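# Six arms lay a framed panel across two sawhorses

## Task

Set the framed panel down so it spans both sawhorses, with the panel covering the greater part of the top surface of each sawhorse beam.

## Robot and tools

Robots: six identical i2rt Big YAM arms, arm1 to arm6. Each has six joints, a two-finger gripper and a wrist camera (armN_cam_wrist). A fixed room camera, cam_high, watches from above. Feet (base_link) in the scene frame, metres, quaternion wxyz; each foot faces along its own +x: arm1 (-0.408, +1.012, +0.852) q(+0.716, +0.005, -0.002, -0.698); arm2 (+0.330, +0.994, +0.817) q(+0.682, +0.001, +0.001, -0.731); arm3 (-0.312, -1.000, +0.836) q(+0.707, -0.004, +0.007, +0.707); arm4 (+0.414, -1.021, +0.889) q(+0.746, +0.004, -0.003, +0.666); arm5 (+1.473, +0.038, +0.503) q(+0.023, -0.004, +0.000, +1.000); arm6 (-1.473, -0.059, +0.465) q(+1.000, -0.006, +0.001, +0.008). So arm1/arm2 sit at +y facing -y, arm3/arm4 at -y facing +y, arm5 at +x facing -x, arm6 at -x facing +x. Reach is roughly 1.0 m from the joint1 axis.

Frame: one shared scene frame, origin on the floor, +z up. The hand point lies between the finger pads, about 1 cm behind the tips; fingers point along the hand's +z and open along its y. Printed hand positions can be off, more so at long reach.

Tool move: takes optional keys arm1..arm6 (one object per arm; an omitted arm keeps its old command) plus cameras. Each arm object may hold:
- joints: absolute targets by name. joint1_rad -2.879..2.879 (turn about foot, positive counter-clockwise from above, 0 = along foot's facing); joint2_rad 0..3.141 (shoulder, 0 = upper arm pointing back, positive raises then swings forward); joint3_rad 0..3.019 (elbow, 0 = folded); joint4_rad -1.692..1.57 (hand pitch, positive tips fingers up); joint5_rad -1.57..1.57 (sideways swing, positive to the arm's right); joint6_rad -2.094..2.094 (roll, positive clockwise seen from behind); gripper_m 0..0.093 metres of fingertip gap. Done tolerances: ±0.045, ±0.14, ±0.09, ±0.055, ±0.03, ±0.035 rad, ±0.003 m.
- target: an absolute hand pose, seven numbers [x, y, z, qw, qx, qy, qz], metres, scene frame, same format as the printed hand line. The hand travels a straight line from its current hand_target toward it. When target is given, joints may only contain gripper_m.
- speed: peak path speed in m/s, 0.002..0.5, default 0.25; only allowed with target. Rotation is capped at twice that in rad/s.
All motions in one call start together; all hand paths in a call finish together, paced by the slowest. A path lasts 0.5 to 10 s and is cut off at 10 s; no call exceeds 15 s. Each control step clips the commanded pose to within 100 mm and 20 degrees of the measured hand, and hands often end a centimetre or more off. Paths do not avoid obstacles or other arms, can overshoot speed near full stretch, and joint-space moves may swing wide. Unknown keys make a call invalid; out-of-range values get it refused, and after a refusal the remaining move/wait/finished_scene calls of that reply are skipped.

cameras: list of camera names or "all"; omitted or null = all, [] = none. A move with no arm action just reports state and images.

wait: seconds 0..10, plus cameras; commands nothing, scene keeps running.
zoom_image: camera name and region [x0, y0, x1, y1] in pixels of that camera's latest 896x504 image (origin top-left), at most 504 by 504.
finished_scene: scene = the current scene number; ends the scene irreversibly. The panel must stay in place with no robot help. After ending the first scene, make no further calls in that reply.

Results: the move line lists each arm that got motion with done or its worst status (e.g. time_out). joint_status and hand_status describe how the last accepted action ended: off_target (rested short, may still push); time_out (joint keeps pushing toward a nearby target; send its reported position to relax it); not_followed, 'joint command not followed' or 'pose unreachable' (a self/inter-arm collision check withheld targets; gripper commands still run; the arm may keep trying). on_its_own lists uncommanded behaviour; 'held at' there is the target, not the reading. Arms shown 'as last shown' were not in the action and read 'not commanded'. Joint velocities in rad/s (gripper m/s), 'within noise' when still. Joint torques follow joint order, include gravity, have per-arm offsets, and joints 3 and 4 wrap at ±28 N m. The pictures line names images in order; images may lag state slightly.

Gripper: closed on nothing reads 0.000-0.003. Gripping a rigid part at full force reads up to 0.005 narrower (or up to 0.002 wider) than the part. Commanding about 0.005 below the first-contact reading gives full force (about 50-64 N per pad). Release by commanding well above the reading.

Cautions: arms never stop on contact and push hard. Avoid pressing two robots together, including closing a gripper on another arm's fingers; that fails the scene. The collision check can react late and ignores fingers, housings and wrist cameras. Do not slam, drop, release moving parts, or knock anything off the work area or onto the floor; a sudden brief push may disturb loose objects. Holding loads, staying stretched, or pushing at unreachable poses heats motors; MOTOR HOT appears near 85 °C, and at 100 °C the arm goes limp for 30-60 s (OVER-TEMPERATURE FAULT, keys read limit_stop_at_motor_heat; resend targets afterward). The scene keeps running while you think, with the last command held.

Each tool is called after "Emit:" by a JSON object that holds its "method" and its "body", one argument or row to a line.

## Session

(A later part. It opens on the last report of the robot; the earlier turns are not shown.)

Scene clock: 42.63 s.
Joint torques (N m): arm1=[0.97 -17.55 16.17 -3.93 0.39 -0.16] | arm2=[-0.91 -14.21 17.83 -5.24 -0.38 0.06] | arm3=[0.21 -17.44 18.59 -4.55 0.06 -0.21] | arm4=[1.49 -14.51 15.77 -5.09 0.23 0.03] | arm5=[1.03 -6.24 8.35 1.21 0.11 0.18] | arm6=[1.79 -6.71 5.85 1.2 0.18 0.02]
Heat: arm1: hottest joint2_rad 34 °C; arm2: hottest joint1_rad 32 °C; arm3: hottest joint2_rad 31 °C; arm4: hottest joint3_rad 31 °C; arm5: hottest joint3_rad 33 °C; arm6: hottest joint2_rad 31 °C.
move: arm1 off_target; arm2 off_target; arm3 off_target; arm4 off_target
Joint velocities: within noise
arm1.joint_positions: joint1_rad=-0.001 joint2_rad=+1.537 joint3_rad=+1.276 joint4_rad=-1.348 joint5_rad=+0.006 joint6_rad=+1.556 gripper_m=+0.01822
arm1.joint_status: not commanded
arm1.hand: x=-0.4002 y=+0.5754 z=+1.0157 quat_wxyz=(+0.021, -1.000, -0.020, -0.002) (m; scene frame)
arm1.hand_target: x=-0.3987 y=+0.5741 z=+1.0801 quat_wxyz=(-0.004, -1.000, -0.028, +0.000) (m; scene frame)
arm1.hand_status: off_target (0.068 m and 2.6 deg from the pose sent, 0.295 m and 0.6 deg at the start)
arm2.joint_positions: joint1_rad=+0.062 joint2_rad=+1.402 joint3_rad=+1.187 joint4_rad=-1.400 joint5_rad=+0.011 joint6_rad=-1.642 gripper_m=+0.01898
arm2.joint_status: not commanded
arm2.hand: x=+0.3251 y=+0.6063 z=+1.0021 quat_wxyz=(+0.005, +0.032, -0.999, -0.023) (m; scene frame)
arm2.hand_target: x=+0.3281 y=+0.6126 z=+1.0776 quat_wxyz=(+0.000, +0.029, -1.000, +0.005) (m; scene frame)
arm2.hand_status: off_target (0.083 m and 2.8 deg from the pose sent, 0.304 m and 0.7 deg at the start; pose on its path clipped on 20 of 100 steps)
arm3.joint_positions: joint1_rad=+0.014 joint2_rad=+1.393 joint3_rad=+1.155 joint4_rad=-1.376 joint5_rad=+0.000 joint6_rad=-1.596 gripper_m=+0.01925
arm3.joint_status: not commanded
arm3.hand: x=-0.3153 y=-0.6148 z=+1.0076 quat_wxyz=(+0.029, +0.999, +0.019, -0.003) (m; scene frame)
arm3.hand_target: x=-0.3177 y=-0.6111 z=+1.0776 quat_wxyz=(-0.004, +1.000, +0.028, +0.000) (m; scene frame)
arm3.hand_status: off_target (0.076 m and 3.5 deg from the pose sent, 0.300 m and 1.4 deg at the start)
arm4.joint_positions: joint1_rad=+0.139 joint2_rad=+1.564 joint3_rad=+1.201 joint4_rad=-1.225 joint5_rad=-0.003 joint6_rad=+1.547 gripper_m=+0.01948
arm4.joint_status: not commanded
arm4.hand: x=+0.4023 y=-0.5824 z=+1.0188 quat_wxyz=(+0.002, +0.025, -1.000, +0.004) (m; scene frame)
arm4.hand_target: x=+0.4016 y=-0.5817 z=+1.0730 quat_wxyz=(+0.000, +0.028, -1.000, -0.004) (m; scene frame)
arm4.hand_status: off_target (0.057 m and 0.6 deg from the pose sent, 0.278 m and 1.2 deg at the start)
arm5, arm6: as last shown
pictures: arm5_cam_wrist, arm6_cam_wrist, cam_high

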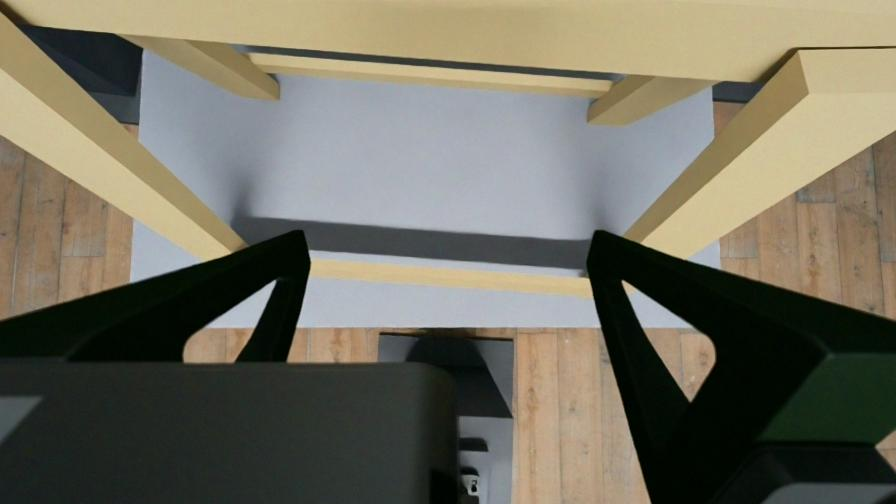

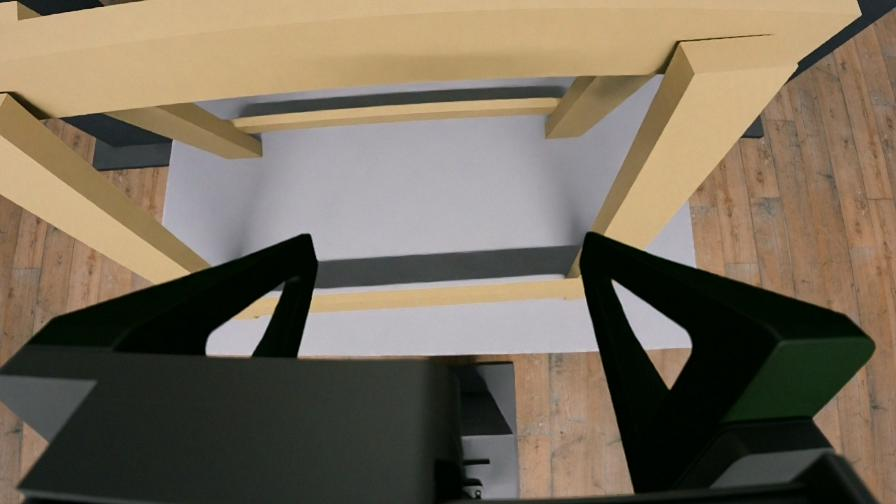

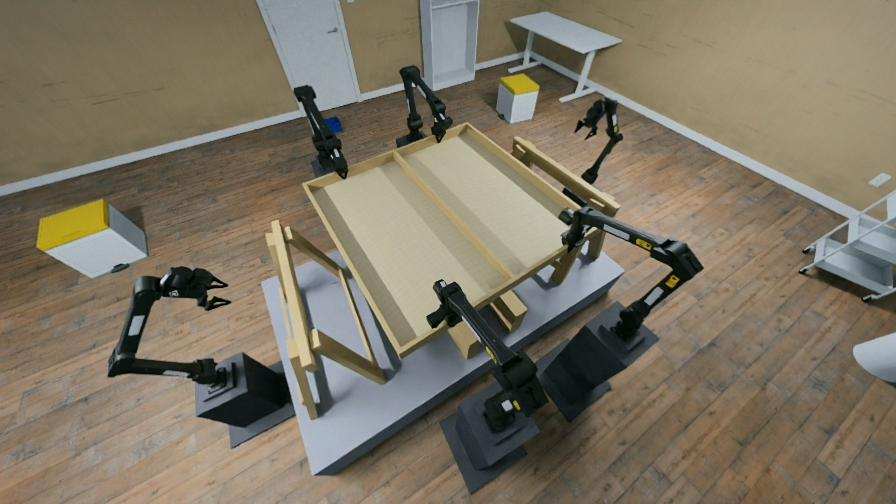

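Emit:
{"method": "move", "body": {
  "arm5": {"target":[1.21,0.03,0.62,0,1,0,0],"speed":0.2},
  "arm6": {"target":[-1.21,0.01,0.62,0,0,1,0],"speed":0.2},
  "cameras": ["cam_high","arm5_cam_wrist","arm6_cam_wrist"]
}}

Scene clock: 47.43 s.
Joint torques (N m): arm1=[0.97 -17.55 16.17 -3.97 0.39 -0.16] | arm2=[-0.85 -14.15 17.73 -5.29 -0.38 0.05] | arm3=[0.21 -17.49 18.58 -4.51 0.07 -0.21] | arm4=[1.38 -14.62 15.79 -5.14 0.23 0.03] | arm5=[1.08 -4.42 10.03 0.92 -0.11 0.19] | arm6=[2.37 -4.6 7.88 0.95 0.01 0.03]
Heat: arm1: hottest joint2_rad 35 °C; arm2: hottest joint1_rad 32 °C; arm3: hottest joint2_rad 32 °C; arm4: hottest joint3_rad 33 °C; arm5: hottest joint3_rad 33 °C; arm6: hottest joint2_rad 31 °C.
move: arm5 done; arm6 done
Joint velocities: within noise
arm1, arm2, arm4: as last shown
arm1.joint_positions: joint1_rad=-0.001 joint2_rad=+1.537 joint3_rad=+1.276 joint4_rad=-1.349 joint5_rad=+0.006 joint6_rad=+1.556 gripper_m=+0.01822
arm1.hand: x=-0.4002 y=+0.5754 z=+1.0158 quat_wxyz=(+0.021, -1.000, -0.020, -0.002) (m; scene frame)
arm2.joint_positions: joint1_rad=+0.062 joint2_rad=+1.402 joint3_rad=+1.187 joint4_rad=-1.401 joint5_rad=+0.011 joint6_rad=-1.642 gripper_m=+0.01898
arm2.hand: x=+0.3251 y=+0.6062 z=+1.0023 quat_wxyz=(+0.005, +0.032, -0.999, -0.023) (m; scene frame)
arm3.joint_positions: joint1_rad=+0.014 joint2_rad=+1.393 joint3_rad=+1.155 joint4_rad=-1.377 joint5_rad=+0.000 joint6_rad=-1.596 gripper_m=+0.01928
arm3.joint_status: not commanded
arm3.hand: x=-0.3153 y=-0.6149 z=+1.0076 quat_wxyz=(+0.029, +0.999, +0.019, -0.003) (m; scene frame)
arm3.hand_target: x=-0.3177 y=-0.6112 z=+1.0775 quat_wxyz=(-0.004, +1.000, +0.028, +0.000) (m; scene frame)
arm3.hand_status: not commanded
arm4.joint_positions: joint1_rad=+0.139 joint2_rad=+1.564 joint3_rad=+1.201 joint4_rad=-1.225 joint5_rad=-0.003 joint6_rad=+1.547 gripper_m=+0.01950
arm4.hand: x=+0.4023 y=-0.5825 z=+1.0188 quat_wxyz=(+0.002, +0.025, -1.000, +0.004) (m; scene frame)
arm5.joint_positions: joint1_rad=+0.071 joint2_rad=+1.059 joint3_rad=+0.738 joint4_rad=-1.232 joint5_rad=+0.002 joint6_rad=+0.016 gripper_m=+0.09396
arm5.joint_status: not commanded
arm5.hand: x=+1.2099 y=+0.0322 z=+0.6262 quat_wxyz=(-0.001, +1.000, +0.004, -0.004) (m; scene frame)
arm5.hand_target: x=+1.2102 y=+0.0300 z=+0.6202 quat_wxyz=(+0.000, +1.000, +0.000, +0.000) (m; scene frame)
arm5.hand_status: done (0.007 m and 0.7 deg from the pose sent, 0.499 m and 41.2 deg at the start)
arm6.joint_positions: joint1_rad=+0.222 joint2_rad=+1.060 joint3_rad=+0.827 joint4_rad=-1.339 joint5_rad=-0.008 joint6_rad=+0.234 gripper_m=+0.09396
arm6.joint_status: not commanded
arm6.hand: x=-1.2135 y=+0.0065 z=+0.6217 quat_wxyz=(+0.002, +0.002, -1.000, +0.002) (m; scene frame)
arm6.hand_target: x=-1.2100 y=+0.0100 z=+0.6201 quat_wxyz=(+0.000, +0.000, -1.000, +0.000) (m; scene frame)
arm6.hand_status: done (0.005 m and 0.4 deg from the pose sent, 0.496 m and 45.4 deg at the start)
pictures: arm5_cam_wrist, arm6_cam_wrist, cam_high

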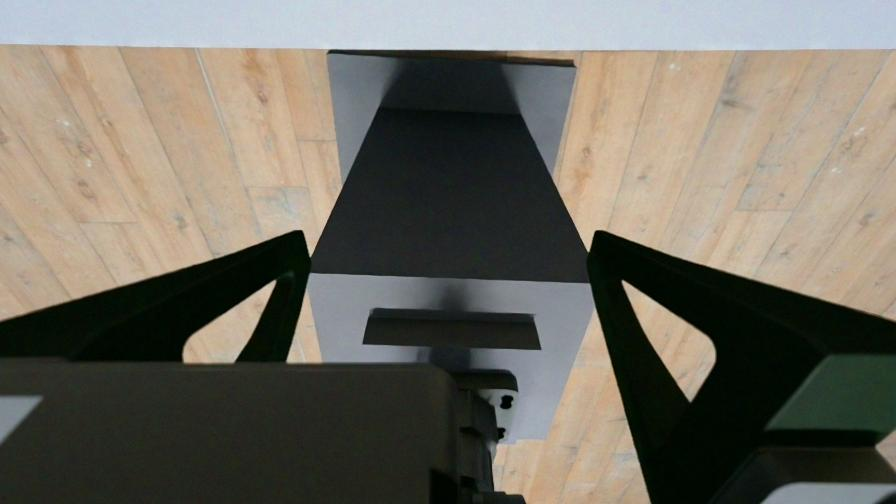

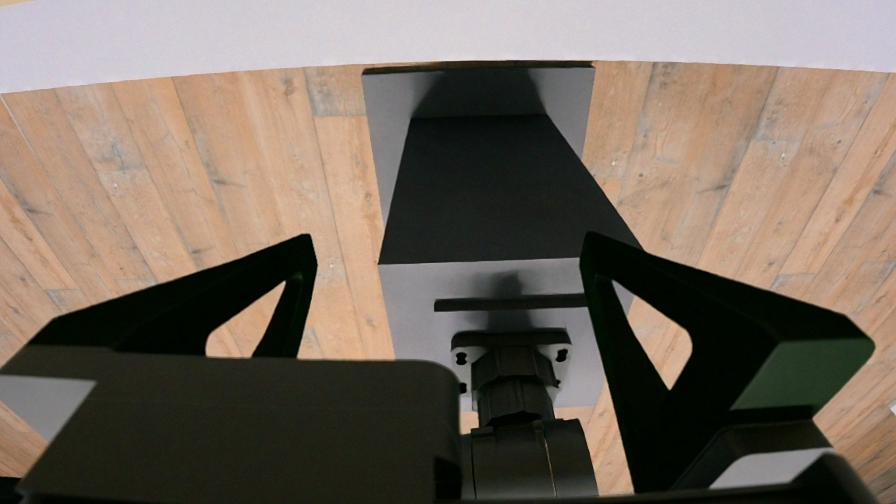

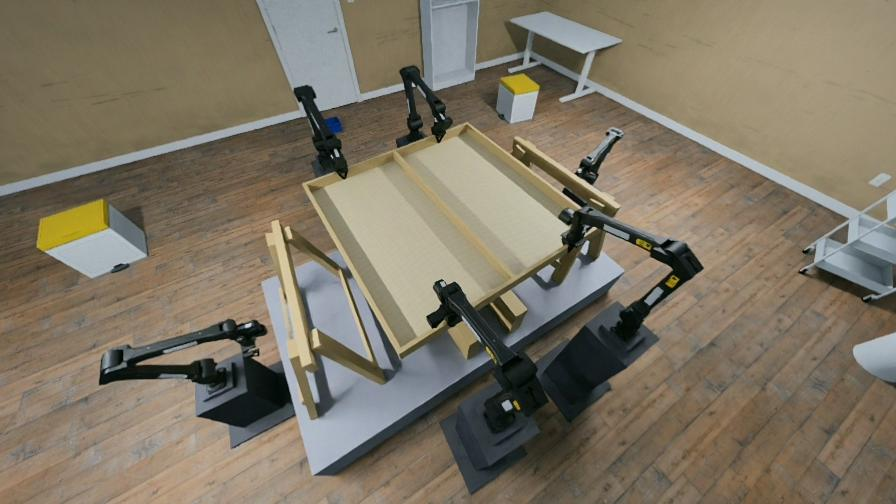

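Emit:
{"method": "move", "body": {
  "arm5": {"target":[1.2,0.03,0.45,0,1,0,0],"speed":0.15},
  "arm6": {"target":[-1.2,0.02,0.45,0,0,1,0],"speed":0.15},
  "cameras": ["cam_high","arm5_cam_wrist","arm6_cam_wrist"]
}}

Scene clock: 53.67 s.
Joint torques (N m): arm1=[0.91 -17.49 16.17 -3.97 0.39 -0.16] | arm2=[-0.91 -14.15 17.73 -5.27 -0.39 0.06] | arm3=[0.21 -17.44 18.56 -4.52 0.06 -0.21] | arm4=[1.44 -14.56 15.76 -5.08 0.23 0.03] | arm5=[0.97 -6.71 6.19 0.96 -0.11 0.17] | arm6=[2.37 -6.59 5.63 0.96 0.03 0.03]
Heat: arm1: hottest joint2_rad 35 °C; arm2: hottest joint3_rad 33 °C; arm3: hottest joint2_rad 32 °C; arm4: hottest joint3_rad 35 °C; arm5: hottest joint3_rad 33 °C; arm6: hottest joint2_rad 31 °C.
move: arm5 done; arm6 done
Joint velocities: within noise
arm1, arm2, arm3, arm4: as last shown
arm5.joint_positions: joint1_rad=+0.071 joint2_rad=+1.467 joint3_rad=+0.516 joint4_rad=-0.600 joint5_rad=+0.002 joint6_rad=+0.016 gripper_m=+0.09396
arm5.joint_status: not commanded
arm5.hand: x=+1.1968 y=+0.0318 z=+0.4560 quat_wxyz=(-0.001, +1.000, +0.004, -0.006) (m; scene frame)
arm5.hand_target: x=+1.2002 y=+0.0301 z=+0.4502 quat_wxyz=(+0.000, +1.000, +0.000, +0.000) (m; scene frame)
arm5.hand_status: done (0.007 m and 0.8 deg from the pose sent, 0.176 m and 0.7 deg at the start)
arm6.joint_positions: joint1_rad=+0.253 joint2_rad=+1.385 joint3_rad=+0.574 joint4_rad=-0.754 joint5_rad=-0.008 joint6_rad=+0.266 gripper_m=+0.09396
arm6.joint_status: not commanded
arm6.hand: x=-1.2009 y=+0.0171 z=+0.4537 quat_wxyz=(-0.001, +0.002, -1.000, +0.001) (m; scene frame)
arm6.hand_target: x=-1.2001 y=+0.0200 z=+0.4501 quat_wxyz=(+0.000, +0.000, -1.000, +0.000) (m; scene frame)
arm6.hand_status: done (0.005 m and 0.2 deg from the pose sent, 0.173 m and 0.4 deg at the start)
pictures: arm5_cam_wrist, arm6_cam_wrist, cam_high

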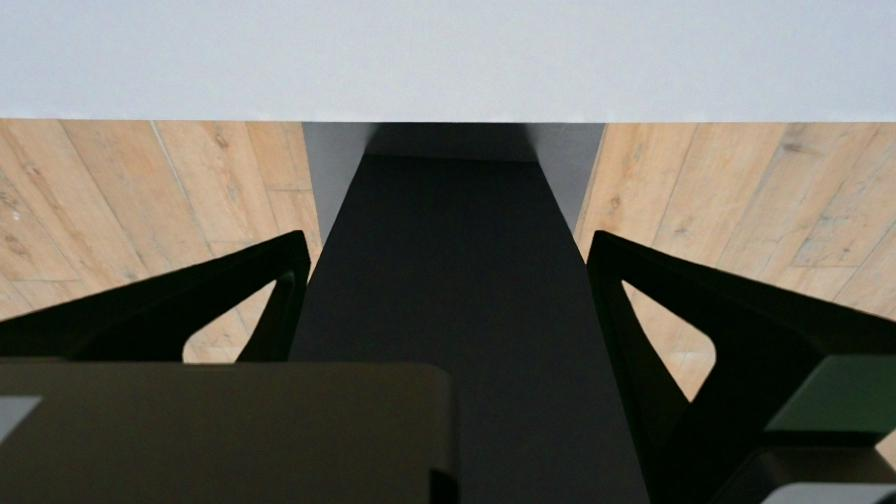

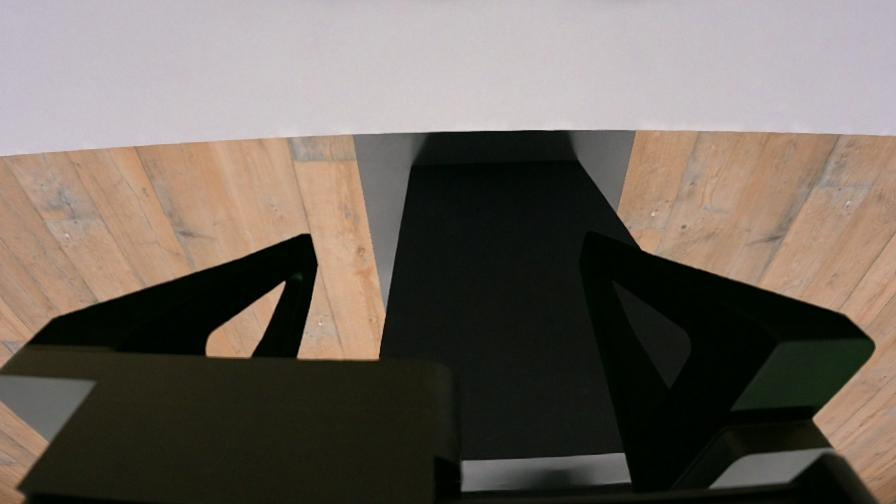

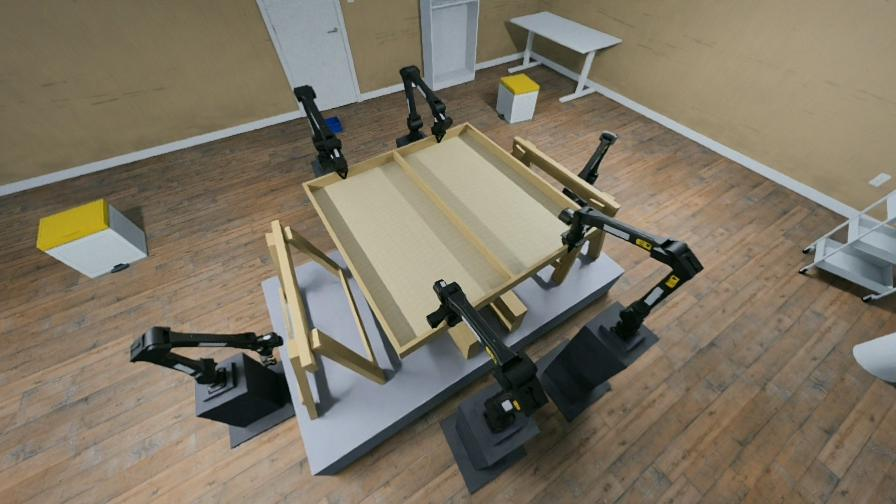

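Emit:
{"method": "move", "body": {
  "arm5": {"target":[1.2,0.03,0.4,0,1,0,0],"speed":0.15},
  "arm6": {"target":[-1.2,0.02,0.4,0,0,1,0],"speed":0.15},
  "cameras": []
}}

Emit:
{"method": "move", "body": {
  "arm5": {"target":[1.08,0.03,0.4,0,1,0,0],"speed":0.06},
  "arm6": {"target":[-1.08,0.02,0.4,0,0,1,0],"speed":0.06},
  "cameras": ["cam_high","arm5_cam_wrist","arm6_cam_wrist"]
}}

Scene clock: 55.47 s.
Joint torques (N m): arm1=[0.97 -17.49 16.18 -3.97 0.39 -0.16] | arm2=[-0.85 -14.21 17.72 -5.29 -0.38 0.05] | arm3=[0.21 -17.49 18.58 -4.52 0.06 -0.22] | arm4=[1.55 -14.62 15.79 -5.07 0.23 0.02] | arm5=[0.85 -7.82 4.31 0.92 -0.1 0.17] | arm6=[2.37 -7.59 4.4 0.99 0.03 0.03]
Heat: arm1: hottest joint2_rad 35 °C; arm2: hottest joint3_rad 33 °C; arm3: hottest joint2_rad 32 °C; arm4: hottest joint3_rad 36 °C; arm5: hottest joint3_rad 33 °C; arm6: hottest joint2_rad 31 °C.
move: arm5 done; arm6 done
Joint velocities: within noise
arm1, arm2, arm3, arm4: as last shown
arm5.joint_positions: joint1_rad=+0.071 joint2_rad=+1.649 joint3_rad=+0.493 joint4_rad=-0.395 joint5_rad=+0.002 joint6_rad=+0.016 gripper_m=+0.09396
arm5.joint_status: not commanded
arm5.hand: x=+1.1960 y=+0.0318 z=+0.4058 quat_wxyz=(-0.001, +1.000, +0.004, -0.006) (m; scene frame)
arm5.hand_target: x=+1.2001 y=+0.0301 z=+0.4003 quat_wxyz=(+0.000, +1.000, +0.000, +0.000) (m; scene frame)
arm5.hand_status: done (0.007 m and 0.8 deg from the pose sent, 0.056 m and 0.8 deg at the start)
arm6.joint_positions: joint1_rad=+0.255 joint2_rad=+1.540 joint3_rad=+0.535 joint4_rad=-0.558 joint5_rad=-0.008 joint6_rad=+0.268 gripper_m=+0.09396
arm6.joint_status: not commanded
arm6.hand: x=-1.1998 y=+0.0174 z=+0.4040 quat_wxyz=(-0.001, +0.002, -1.000, +0.001) (m; scene frame)
arm6.hand_target: x=-1.2001 y=+0.0199 z=+0.4001 quat_wxyz=(+0.000, +0.000, -1.000, +0.000) (m; scene frame)
arm6.hand_status: done (0.005 m and 0.2 deg from the pose sent, 0.054 m and 0.2 deg at the start)
pictures: none
No camera images: "cameras" was empty.

Scene clock: 58.10 s.
Joint torques (N m): arm1=[0.97 -17.55 16.17 -3.97 0.39 -0.16] | arm2=[-0.85 -14.21 17.73 -5.3 -0.38 0.05] | arm3=[0.21 -17.44 18.58 -4.51 0.06 -0.21] | arm4=[1.44 -14.62 15.79 -5.07 0.23 0.02] | arm5=[0.32 -11.16 13.09 1.09 0 -0.25] | arm6=[0.38 -10.99 10.97 1.06 0.31 0.33]
Heat: arm1: hottest joint2_rad 36 °C; arm2: hottest joint3_rad 34 °C; arm3: hottest joint2_rad 32 °C; arm4: hottest joint3_rad 36 °C; arm5: hottest joint3_rad 33 °C; arm6: hottest joint2_rad 31 °C.
move: arm5 off_target; arm6 off_target
Joint velocities: within noise
arm1, arm2, arm3, arm4: as last shown
arm5.joint_positions: joint1_rad=+0.071 joint2_rad=+1.820 joint3_rad=+0.733 joint4_rad=-0.569 joint5_rad=+0.002 joint6_rad=+0.055 gripper_m=+0.09396
arm5.joint_status: not commanded
arm5.hand: x=+1.1366 y=+0.0304 z=+0.3956 quat_wxyz=(-0.003, +0.999, -0.016, +0.047) (m; scene frame)
arm5.hand_target: x=+1.0830 y=+0.0301 z=+0.4044 quat_wxyz=(-0.001, +1.000, +0.000, +0.000) (m; scene frame)
arm5.hand_status: off_target (0.057 m and 5.7 deg from the pose sent, 0.116 m and 0.8 deg at the start)
arm6.joint_positions: joint1_rad=+0.198 joint2_rad=+1.747 joint3_rad=+0.779 joint4_rad=-0.677 joint5_rad=-0.016 joint6_rad=+0.154 gripper_m=+0.09396
arm6.joint_status: not commanded
arm6.hand: x=-1.1291 y=+0.0177 z=+0.3927 quat_wxyz=(+0.039, +0.030, -0.999, +0.004) (m; scene frame)
arm6.hand_target: x=-1.0825 y=+0.0192 z=+0.4031 quat_wxyz=(-0.001, +0.000, -1.000, -0.001) (m; scene frame)
arm6.hand_status: off_target (0.050 m and 5.7 deg from the pose sent, 0.120 m and 0.2 deg at the start)
pictures: arm5_cam_wrist, arm6_cam_wrist, cam_high

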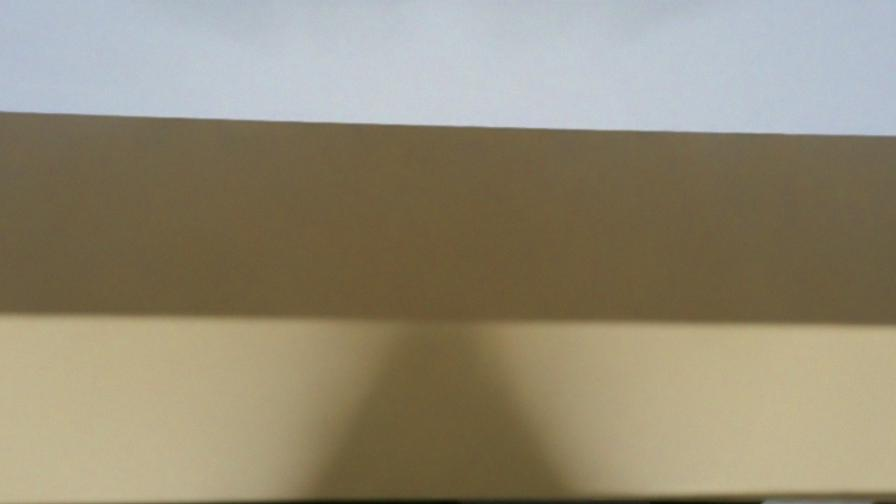

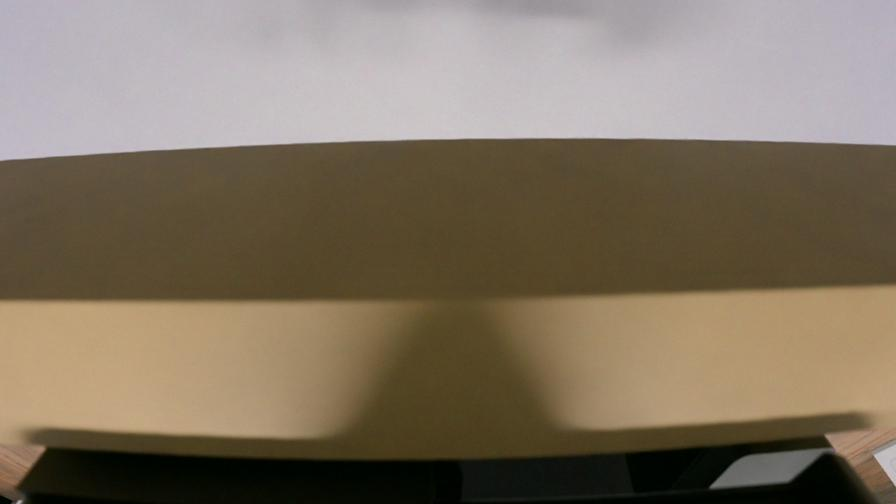

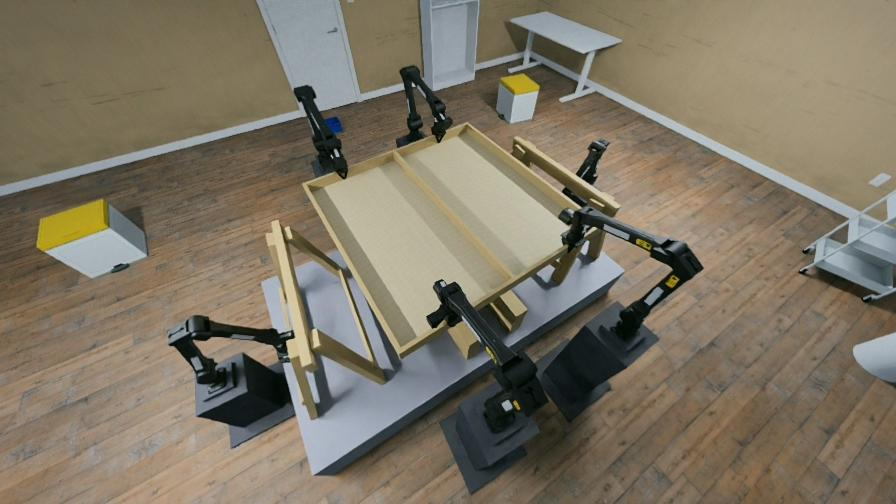

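Emit:
{"method": "move", "body": {
  "arm5": {"target":[0.98,0.03,0.4,0,1,0,0],"speed":0.06},
  "arm6": {"target":[-0.98,0.02,0.4,0,0,1,0],"speed":0.06},
  "cameras": ["cam_high","arm5_cam_wrist","arm6_cam_wrist"]
}}

Scene clock: 60.60 s.
Joint torques (N m): arm1=[0.97 -17.55 16.17 -3.97 0.39 -0.16] | arm2=[-0.91 -14.21 17.73 -5.29 -0.38 0.06] | arm3=[0.21 -17.44 18.58 -4.53 0.06 -0.21] | arm4=[1.55 -14.68 15.77 -5.07 0.23 0.03] | arm5=[0.32 -11.28 17.81 2.35 0.09 -0.51] | arm6=[-0.62 -11.34 15.45 2.99 0.66 0.3]
Heat: arm1: hottest joint2_rad 36 °C; arm2: hottest joint3_rad 34 °C; arm3: hottest joint2_rad 32 °C; arm4: hottest joint3_rad 37 °C; arm5: hottest joint3_rad 34 °C; arm6: hottest joint2_rad 31 °C.
move: arm5 off_target; arm6 off_target
Joint velocities: within noise
arm1, arm2, arm3, arm4: as last shown
arm5.joint_positions: joint1_rad=+0.071 joint2_rad=+1.853 joint3_rad=+0.790 joint4_rad=-0.679 joint5_rad=+0.005 joint6_rad=+0.085 gripper_m=+0.09396
arm5.joint_status: not commanded
arm5.hand: x=+1.1382 y=+0.0310 z=+0.3971 quat_wxyz=(-0.007, +0.995, -0.030, +0.090) (m; scene frame)
arm5.hand_target: x=+1.0469 y=+0.0305 z=+0.4125 quat_wxyz=(-0.003, +1.000, -0.001, -0.001) (m; scene frame)
arm5.hand_status: off_target (0.158 m and 10.9 deg from the pose sent, 0.157 m and 5.7 deg at the start; pose on its path clipped on 44 of 67 steps)
arm6.joint_positions: joint1_rad=+0.187 joint2_rad=+1.800 joint3_rad=+0.837 joint4_rad=-0.790 joint5_rad=-0.024 joint6_rad=+0.133 gripper_m=+0.09396
arm6.joint_status: not commanded
arm6.hand: x=-1.1345 y=+0.0140 z=+0.3898 quat_wxyz=(+0.093, +0.034, -0.995, +0.009) (m; scene frame)
arm6.hand_target: x=-1.0440 y=+0.0154 z=+0.4092 quat_wxyz=(+0.000, -0.001, -1.000, +0.000) (m; scene frame)
arm6.hand_status: off_target (0.155 m and 11.4 deg from the pose sent, 0.149 m and 5.7 deg at the start; pose on its path clipped on 42 of 67 steps)
pictures: arm5_cam_wrist, arm6_cam_wrist, cam_high

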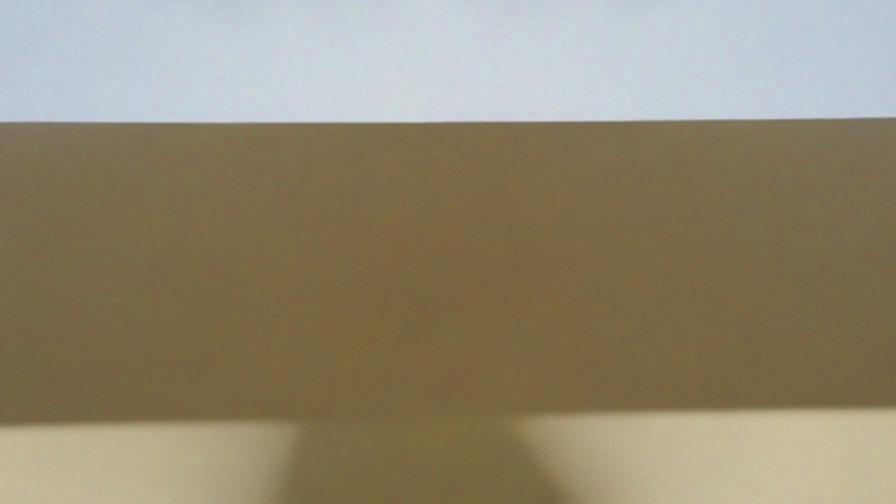

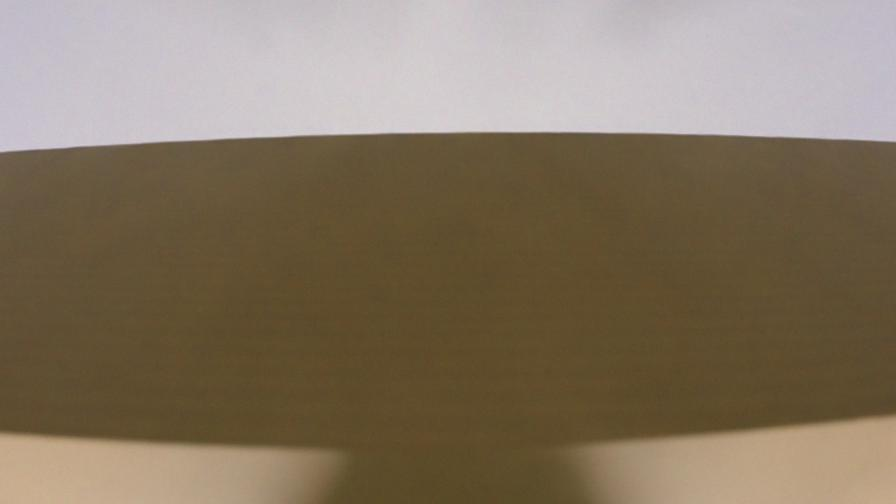

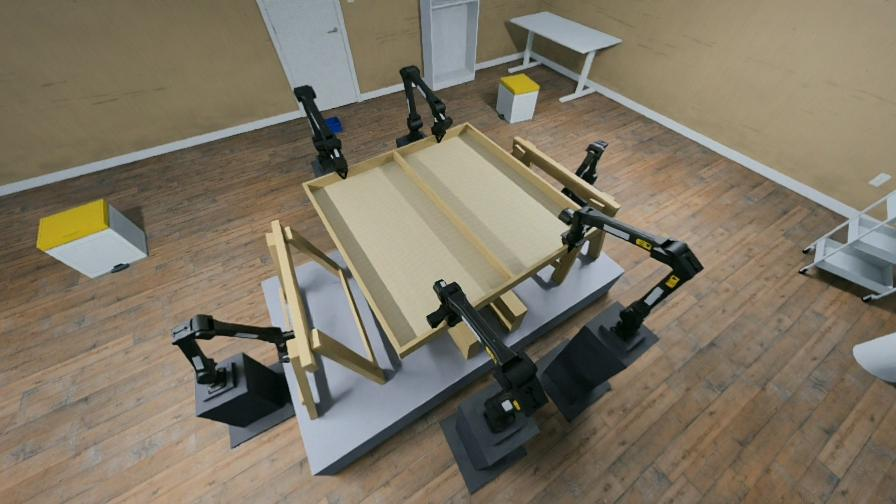

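Emit:
{"method": "move", "body": {
  "arm5": {"target":[1.17,0.03,0.43,0,0.966,0,-0.259],"speed":0.1},
  "arm6": {"target":[-1.17,0.02,0.43,0.259,0,0.966,0],"speed":0.1},
  "cameras": ["cam_high","arm5_cam_wrist","arm6_cam_wrist"]
}}

Scene clock: 65.63 s.
Joint torques (N m): arm1=[0.97 -17.55 16.17 -3.97 0.39 -0.16] | arm2=[-0.91 -14.21 17.73 -5.27 -0.38 0.05] | arm3=[0.21 -17.49 18.58 -4.51 0.06 -0.21] | arm4=[1.44 -14.68 15.79 -5.11 0.23 0.02] | arm5=[1.08 -7.65 3.51 1.89 0.11 -0.04] | arm6=[2.37 -8.12 4.29 1.89 0.33 0.02]
Heat: arm1: hottest joint3_rad 37 °C; arm2: hottest joint3_rad 35 °C; arm3: hottest joint3_rad 33 °C; arm4: hottest joint3_rad 38 °C; arm5: hottest joint3_rad 34 °C; arm6: hottest joint2_rad 31 °C.
move: arm5 done; arm6 off_target
Joint velocities: within noise
arm1, arm2, arm3, arm4: as last shown
arm5.joint_positions: joint1_rad=+0.077 joint2_rad=+1.542 joint3_rad=+0.243 joint4_rad=+0.245 joint5_rad=+0.017 joint6_rad=+0.043 gripper_m=+0.09396
arm5.joint_status: not commanded
arm5.hand: x=+1.1699 y=+0.0319 z=+0.4278 quat_wxyz=(+0.001, +0.968, -0.008, -0.252) (m; scene frame)
arm5.hand_target: x=+1.1698 y=+0.0300 z=+0.4301 quat_wxyz=(+0.000, +0.966, +0.000, -0.259) (m; scene frame)
arm5.hand_status: done (0.003 m and 1.3 deg from the pose sent, 0.046 m and 40.5 deg at the start)
arm6.joint_positions: joint1_rad=+0.323 joint2_rad=+1.376 joint3_rad=+0.299 joint4_rad=-0.027 joint5_rad=+0.160 joint6_rad=+0.297 gripper_m=+0.09396
arm6.joint_status: not commanded
arm6.hand: x=-1.1748 y=+0.0159 z=+0.4227 quat_wxyz=(-0.242, +0.003, -0.970, +0.007) (m; scene frame)
arm6.hand_target: x=-1.1699 y=+0.0199 z=+0.4299 quat_wxyz=(-0.259, +0.000, -0.966, +0.000) (m; scene frame)
arm6.hand_status: off_target (0.010 m and 2.2 deg from the pose sent, 0.054 m and 40.9 deg at the start)
pictures: arm5_cam_wrist, arm6_cam_wrist, cam_high

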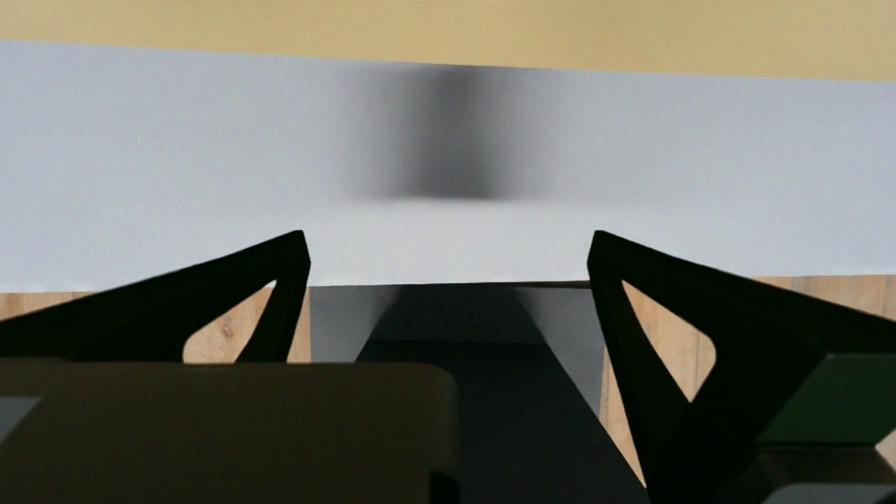

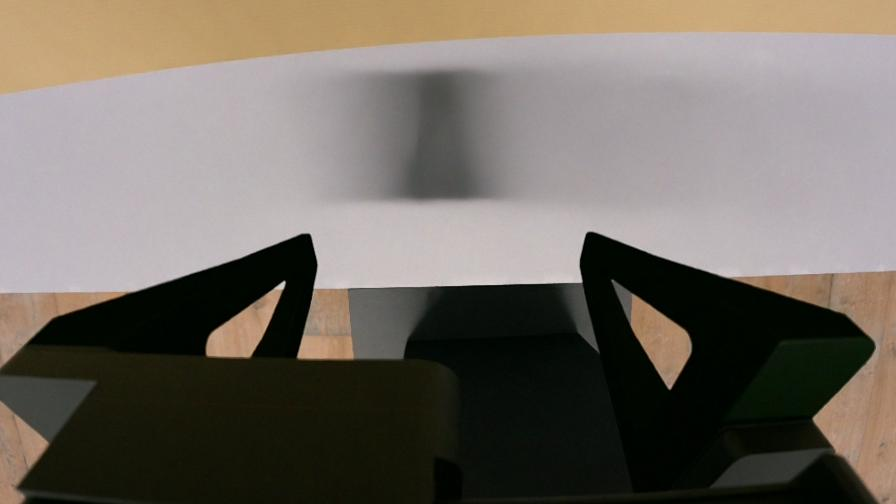

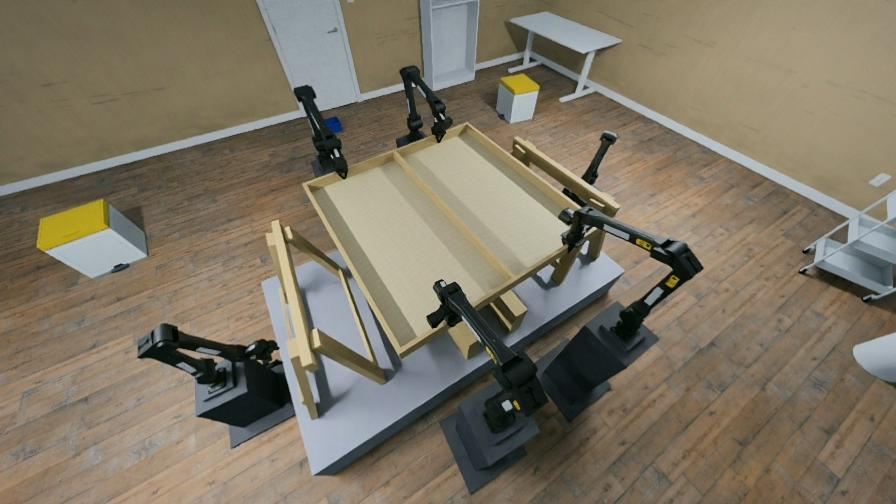

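Emit:
{"method": "move", "body": {
  "arm5": {"target":[1.135,0.03,0.395,0,0.924,0,-0.383],"speed":0.06},
  "arm6": {"target":[-1.135,0.02,0.395,0.383,0,0.924,0],"speed":0.06},
  "cameras": ["cam_high","arm5_cam_wrist","arm6_cam_wrist"]
}}

Scene clock: 68.83 s.
Joint torques (N m): arm1=[0.91 -17.49 16.17 -3.97 0.39 -0.16] | arm2=[-0.91 -14.21 17.73 -5.29 -0.38 0.05] | arm3=[0.21 -17.38 18.56 -4.52 0.06 -0.21] | arm4=[1.38 -14.56 15.77 -5.11 0.24 0.01] | arm5=[1.03 -8 -0.21 2.35 0.11 -0.07] | arm6=[2.37 -7.06 1.37 2.35 0.34 -0.21]
Heat: arm1: hottest joint3_rad 38 °C; arm2: hottest joint3_rad 36 °C; arm3: hottest joint3_rad 34 °C; arm4: hottest joint3_rad 39 °C; arm5: hottest joint3_rad 34 °C; arm6: hottest joint2_rad 31 °C.
move: arm5 done; arm6 done
Joint velocities: within noise
arm1, arm2, arm3, arm4: as last shown
arm5.joint_positions: joint1_rad=+0.077 joint2_rad=+2.005 joint3_rad=+0.223 joint4_rad=+1.004 joint5_rad=+0.024 joint6_rad=+0.041 gripper_m=+0.09396
arm5.joint_status: not commanded
arm5.hand: x=+1.1348 y=+0.0321 z=+0.3978 quat_wxyz=(+0.002, +0.924, -0.010, -0.382) (m; scene frame)
arm5.hand_target: x=+1.1350 y=+0.0300 z=+0.3950 quat_wxyz=(+0.000, +0.924, +0.000, -0.383) (m; scene frame)
arm5.hand_status: done (0.004 m and 1.1 deg from the pose sent, 0.048 m and 15.9 deg at the start)
arm6.joint_positions: joint1_rad=+0.328 joint2_rad=+1.742 joint3_rad=+0.242 joint4_rad=+0.687 joint5_rad=+0.237 joint6_rad=+0.272 gripper_m=+0.09396
arm6.joint_status: not commanded
arm6.hand: x=-1.1326 y=+0.0184 z=+0.3975 quat_wxyz=(-0.382, -0.008, -0.924, -0.002) (m; scene frame)
arm6.hand_target: x=-1.1351 y=+0.0199 z=+0.3950 quat_wxyz=(-0.383, +0.000, -0.924, +0.000) (m; scene frame)
arm6.hand_status: done (0.004 m and 1.0 deg from the pose sent, 0.049 m and 17.0 deg at the start)
pictures: arm5_cam_wrist, arm6_cam_wrist, cam_high

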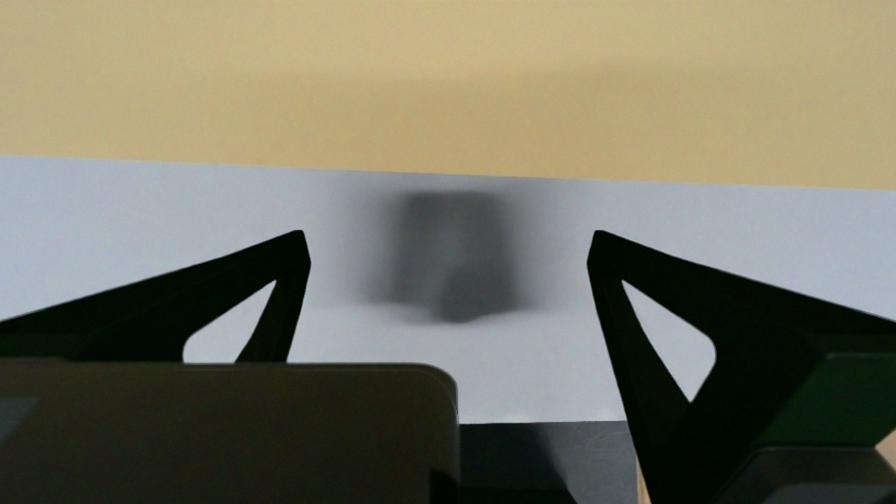

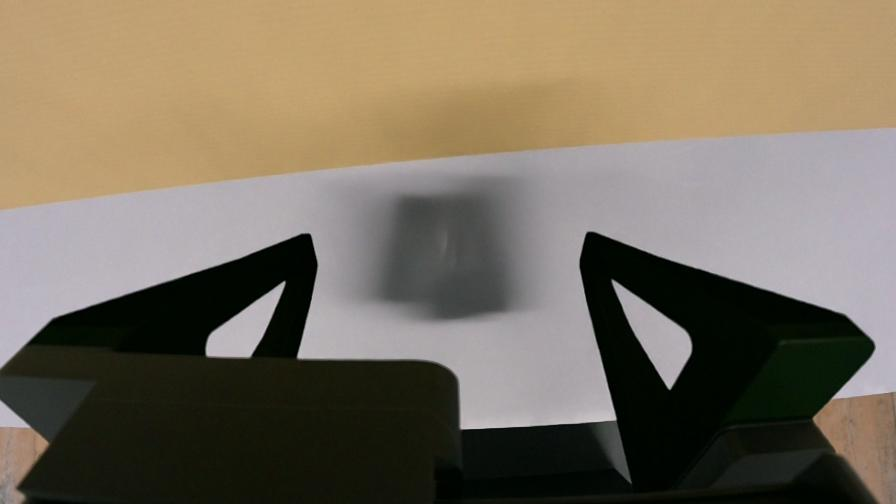

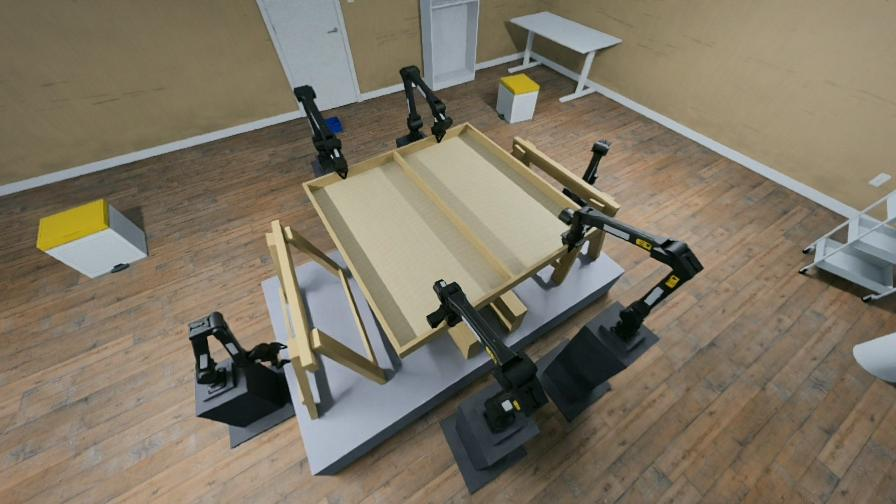

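Emit:
{"method": "move", "body": {
  "arm5": {"target":[1.0,0.03,0.385,0,0.924,0,-0.383],"speed":0.06},
  "arm6": {"target":[-1.0,0.02,0.385,0.383,0,0.924,0],"speed":0.06},
  "cameras": ["cam_high","arm5_cam_wrist","arm6_cam_wrist"]
}}

Scene clock: 71.87 s.
Joint torques (N m): arm1=[0.97 -17.55 16.17 -3.97 0.39 -0.16] | arm2=[-0.91 -14.21 17.74 -5.29 -0.38 0.05] | arm3=[0.21 -17.38 18.58 -4.51 0.07 -0.21] | arm4=[1.55 -14.62 15.76 -5.08 0.24 0.03] | arm5=[0.21 -12.92 12.83 2.73 -0.14 -0.36] | arm6=[-0.09 -12.4 12.48 2.67 0.65 0.18]
Heat: arm1: hottest joint3_rad 39 °C; arm2: hottest joint3_rad 36 °C; arm3: hottest joint3_rad 34 °C; arm4: hottest joint3_rad 40 °C; arm5: hottest joint3_rad 34 °C; arm6: hottest joint2_rad 31 °C.
move: arm5 off_target; arm6 off_target
Joint velocities: within noise
arm1.joint_positions: joint1_rad=-0.001 joint2_rad=+1.537 joint3_rad=+1.276 joint4_rad=-1.349 joint5_rad=+0.006 joint6_rad=+1.556 gripper_m=+0.01822
arm1.joint_status: not commanded
arm1.hand: x=-0.4002 y=+0.5754 z=+1.0158 quat_wxyz=(+0.021, -1.000, -0.020, -0.002) (m; scene frame)
arm1.hand_target: x=-0.3987 y=+0.5741 z=+1.0801 quat_wxyz=(-0.004, -1.000, -0.028, +0.000) (m; scene frame)
arm1.hand_status: not commanded
arm2.joint_positions: joint1_rad=+0.062 joint2_rad=+1.402 joint3_rad=+1.187 joint4_rad=-1.401 joint5_rad=+0.011 joint6_rad=-1.642 gripper_m=+0.01898
arm2.joint_status: not commanded
arm2.hand: x=+0.3251 y=+0.6062 z=+1.0023 quat_wxyz=(+0.005, +0.032, -0.999, -0.023) (m; scene frame)
arm2.hand_target: x=+0.3281 y=+0.6126 z=+1.0776 quat_wxyz=(+0.000, +0.029, -1.000, +0.005) (m; scene frame)
arm2.hand_status: not commanded
arm3: as last shown
arm4.joint_positions: joint1_rad=+0.139 joint2_rad=+1.564 joint3_rad=+1.201 joint4_rad=-1.225 joint5_rad=-0.003 joint6_rad=+1.547 gripper_m=+0.01950
arm4.joint_status: not commanded
arm4.hand: x=+0.4023 y=-0.5825 z=+1.0188 quat_wxyz=(+0.002, +0.025, -1.000, +0.004) (m; scene frame)
arm4.hand_target: x=+0.4016 y=-0.5817 z=+1.0730 quat_wxyz=(+0.000, +0.028, -1.000, -0.004) (m; scene frame)
arm4.hand_status: not commanded
arm5.joint_positions: joint1_rad=+0.076 joint2_rad=+2.005 joint3_rad=+0.407 joint4_rad=+0.634 joint5_rad=+0.027 joint6_rad=+0.064 gripper_m=+0.09396
arm5.joint_status: not commanded
arm5.hand: x=+1.1007 y=+0.0318 z=+0.3596 quat_wxyz=(+0.001, +0.955, -0.021, -0.295) (m; scene frame)
arm5.hand_target: x=+1.0133 y=+0.0304 z=+0.3956 quat_wxyz=(-0.002, +0.924, -0.001, -0.383) (m; scene frame)
arm5.hand_status: off_target (0.104 m and 11.0 deg from the pose sent, 0.135 m and 1.1 deg at the start; pose on its path clipped on 18 of 84 steps)
arm6.joint_positions: joint1_rad=+0.232 joint2_rad=+1.866 joint3_rad=+0.428 joint4_rad=+0.467 joint5_rad=+0.137 joint6_rad=+0.138 gripper_m=+0.09396
arm6.joint_status: not commanded
arm6.hand: x=-1.0933 y=+0.0112 z=+0.3539 quat_wxyz=(-0.300, +0.034, -0.953, +0.013) (m; scene frame)
arm6.hand_target: x=-1.0101 y=+0.0177 z=+0.3957 quat_wxyz=(-0.383, +0.001, -0.924, +0.000) (m; scene frame)
arm6.hand_status: off_target (0.099 m and 10.9 deg from the pose sent, 0.133 m and 1.0 deg at the start)
pictures: arm5_cam_wrist, arm6_cam_wrist, cam_high

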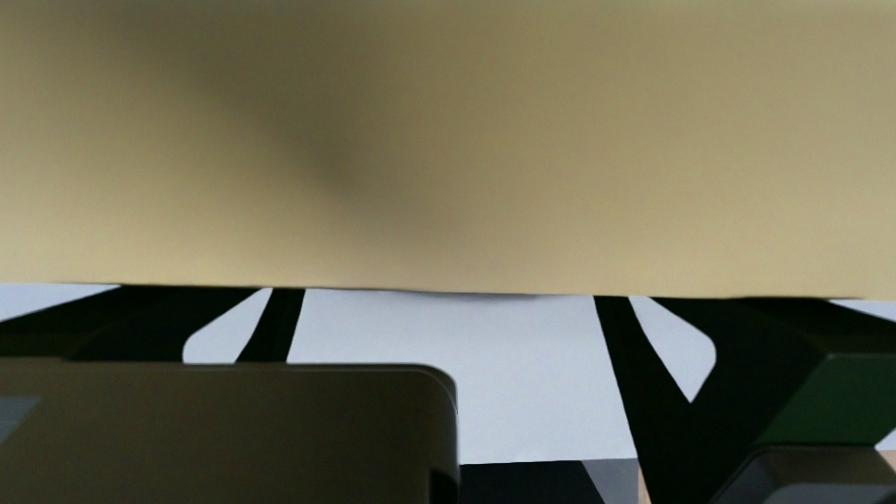

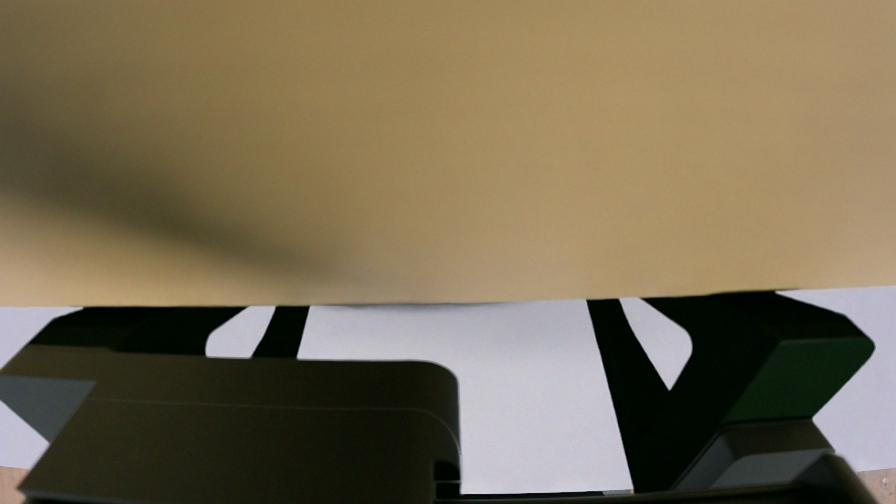

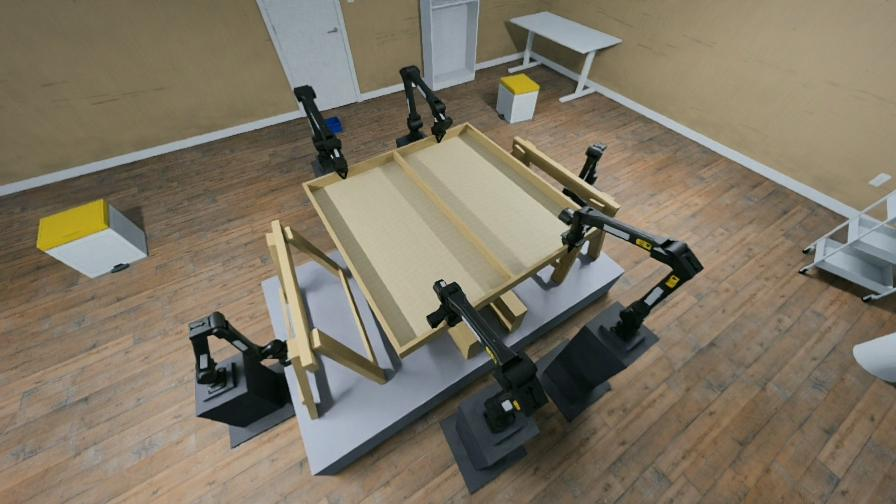

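Emit:
{"method": "move", "body": {
  "arm5": {"joints":{"joint3_rad":0.8,"joint4_rad":1.0}},
  "cameras": ["arm5_cam_wrist"]
}}

Scene clock: 74.17 s.
Joint torques (N m): arm1=[0.97 -17.55 16.18 -3.97 0.39 -0.16] | arm2=[-0.91 -14.15 17.73 -5.3 -0.39 0.06] | arm3=[0.21 -17.44 18.58 -4.51 0.06 -0.21] | arm4=[1.55 -14.62 15.76 -5.11 0.23 0.02] | arm5=[0.79 -14.62 6.45 2.29 0.1 0.18] | arm6=[-0.09 -12.34 12.48 2.66 0.65 0.18]
Heat: arm1: hottest joint3_rad 39 °C; arm2: hottest joint3_rad 37 °C; arm3: hottest joint3_rad 34 °C; arm4: hottest joint3_rad 40 °C; arm5: hottest joint3_rad 34 °C; arm6: hottest joint2_rad 31 °C.
move: arm5 done
Joint velocities: within noise
arm1, arm2, arm4, arm6: as last shown
arm3.joint_positions: joint1_rad=+0.014 joint2_rad=+1.393 joint3_rad=+1.155 joint4_rad=-1.377 joint5_rad=+0.000 joint6_rad=-1.596 gripper_m=+0.01928
arm3.joint_status: not commanded
arm3.hand: x=-0.3153 y=-0.6149 z=+1.0076 quat_wxyz=(+0.029, +0.999, +0.019, -0.003) (m; scene frame)
arm3.hand_target: x=-0.3177 y=-0.6112 z=+1.0775 quat_wxyz=(-0.004, +1.000, +0.028, +0.000) (m; scene frame)
arm3.hand_status: not commanded
arm5.joint_positions: joint1_rad=+0.069 joint2_rad=+1.962 joint3_rad=+0.799 joint4_rad=+0.993 joint5_rad=+0.021 joint6_rad=+0.003 gripper_m=+0.09396
arm5.joint_status: all done
arm5.hand: x=+0.8476 y=+0.0277 z=+0.5595 quat_wxyz=(+0.000, +0.767, +0.001, -0.641) (m; scene frame)
arm5.hand_target: x=+0.8489 y=+0.0262 z=+0.5472 quat_wxyz=(+0.005, +0.772, -0.004, -0.635) (m; scene frame)
arm5.hand_status: not commanded
pictures: arm5_cam_wrist

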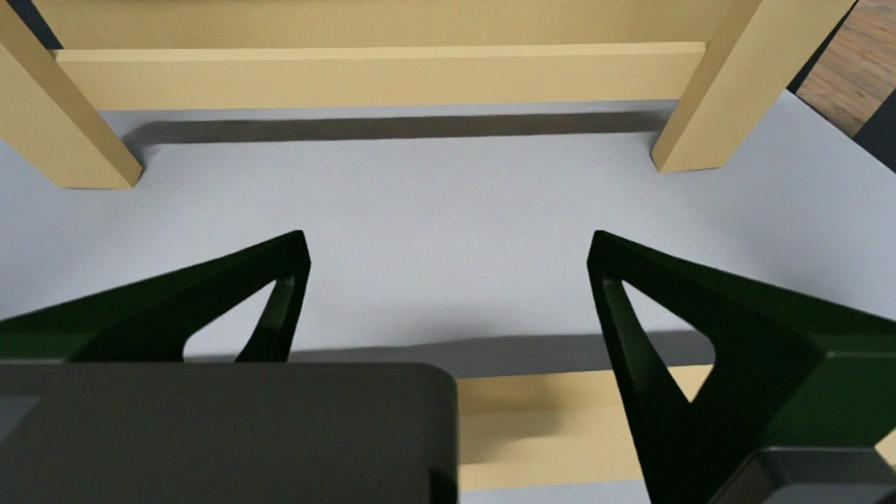

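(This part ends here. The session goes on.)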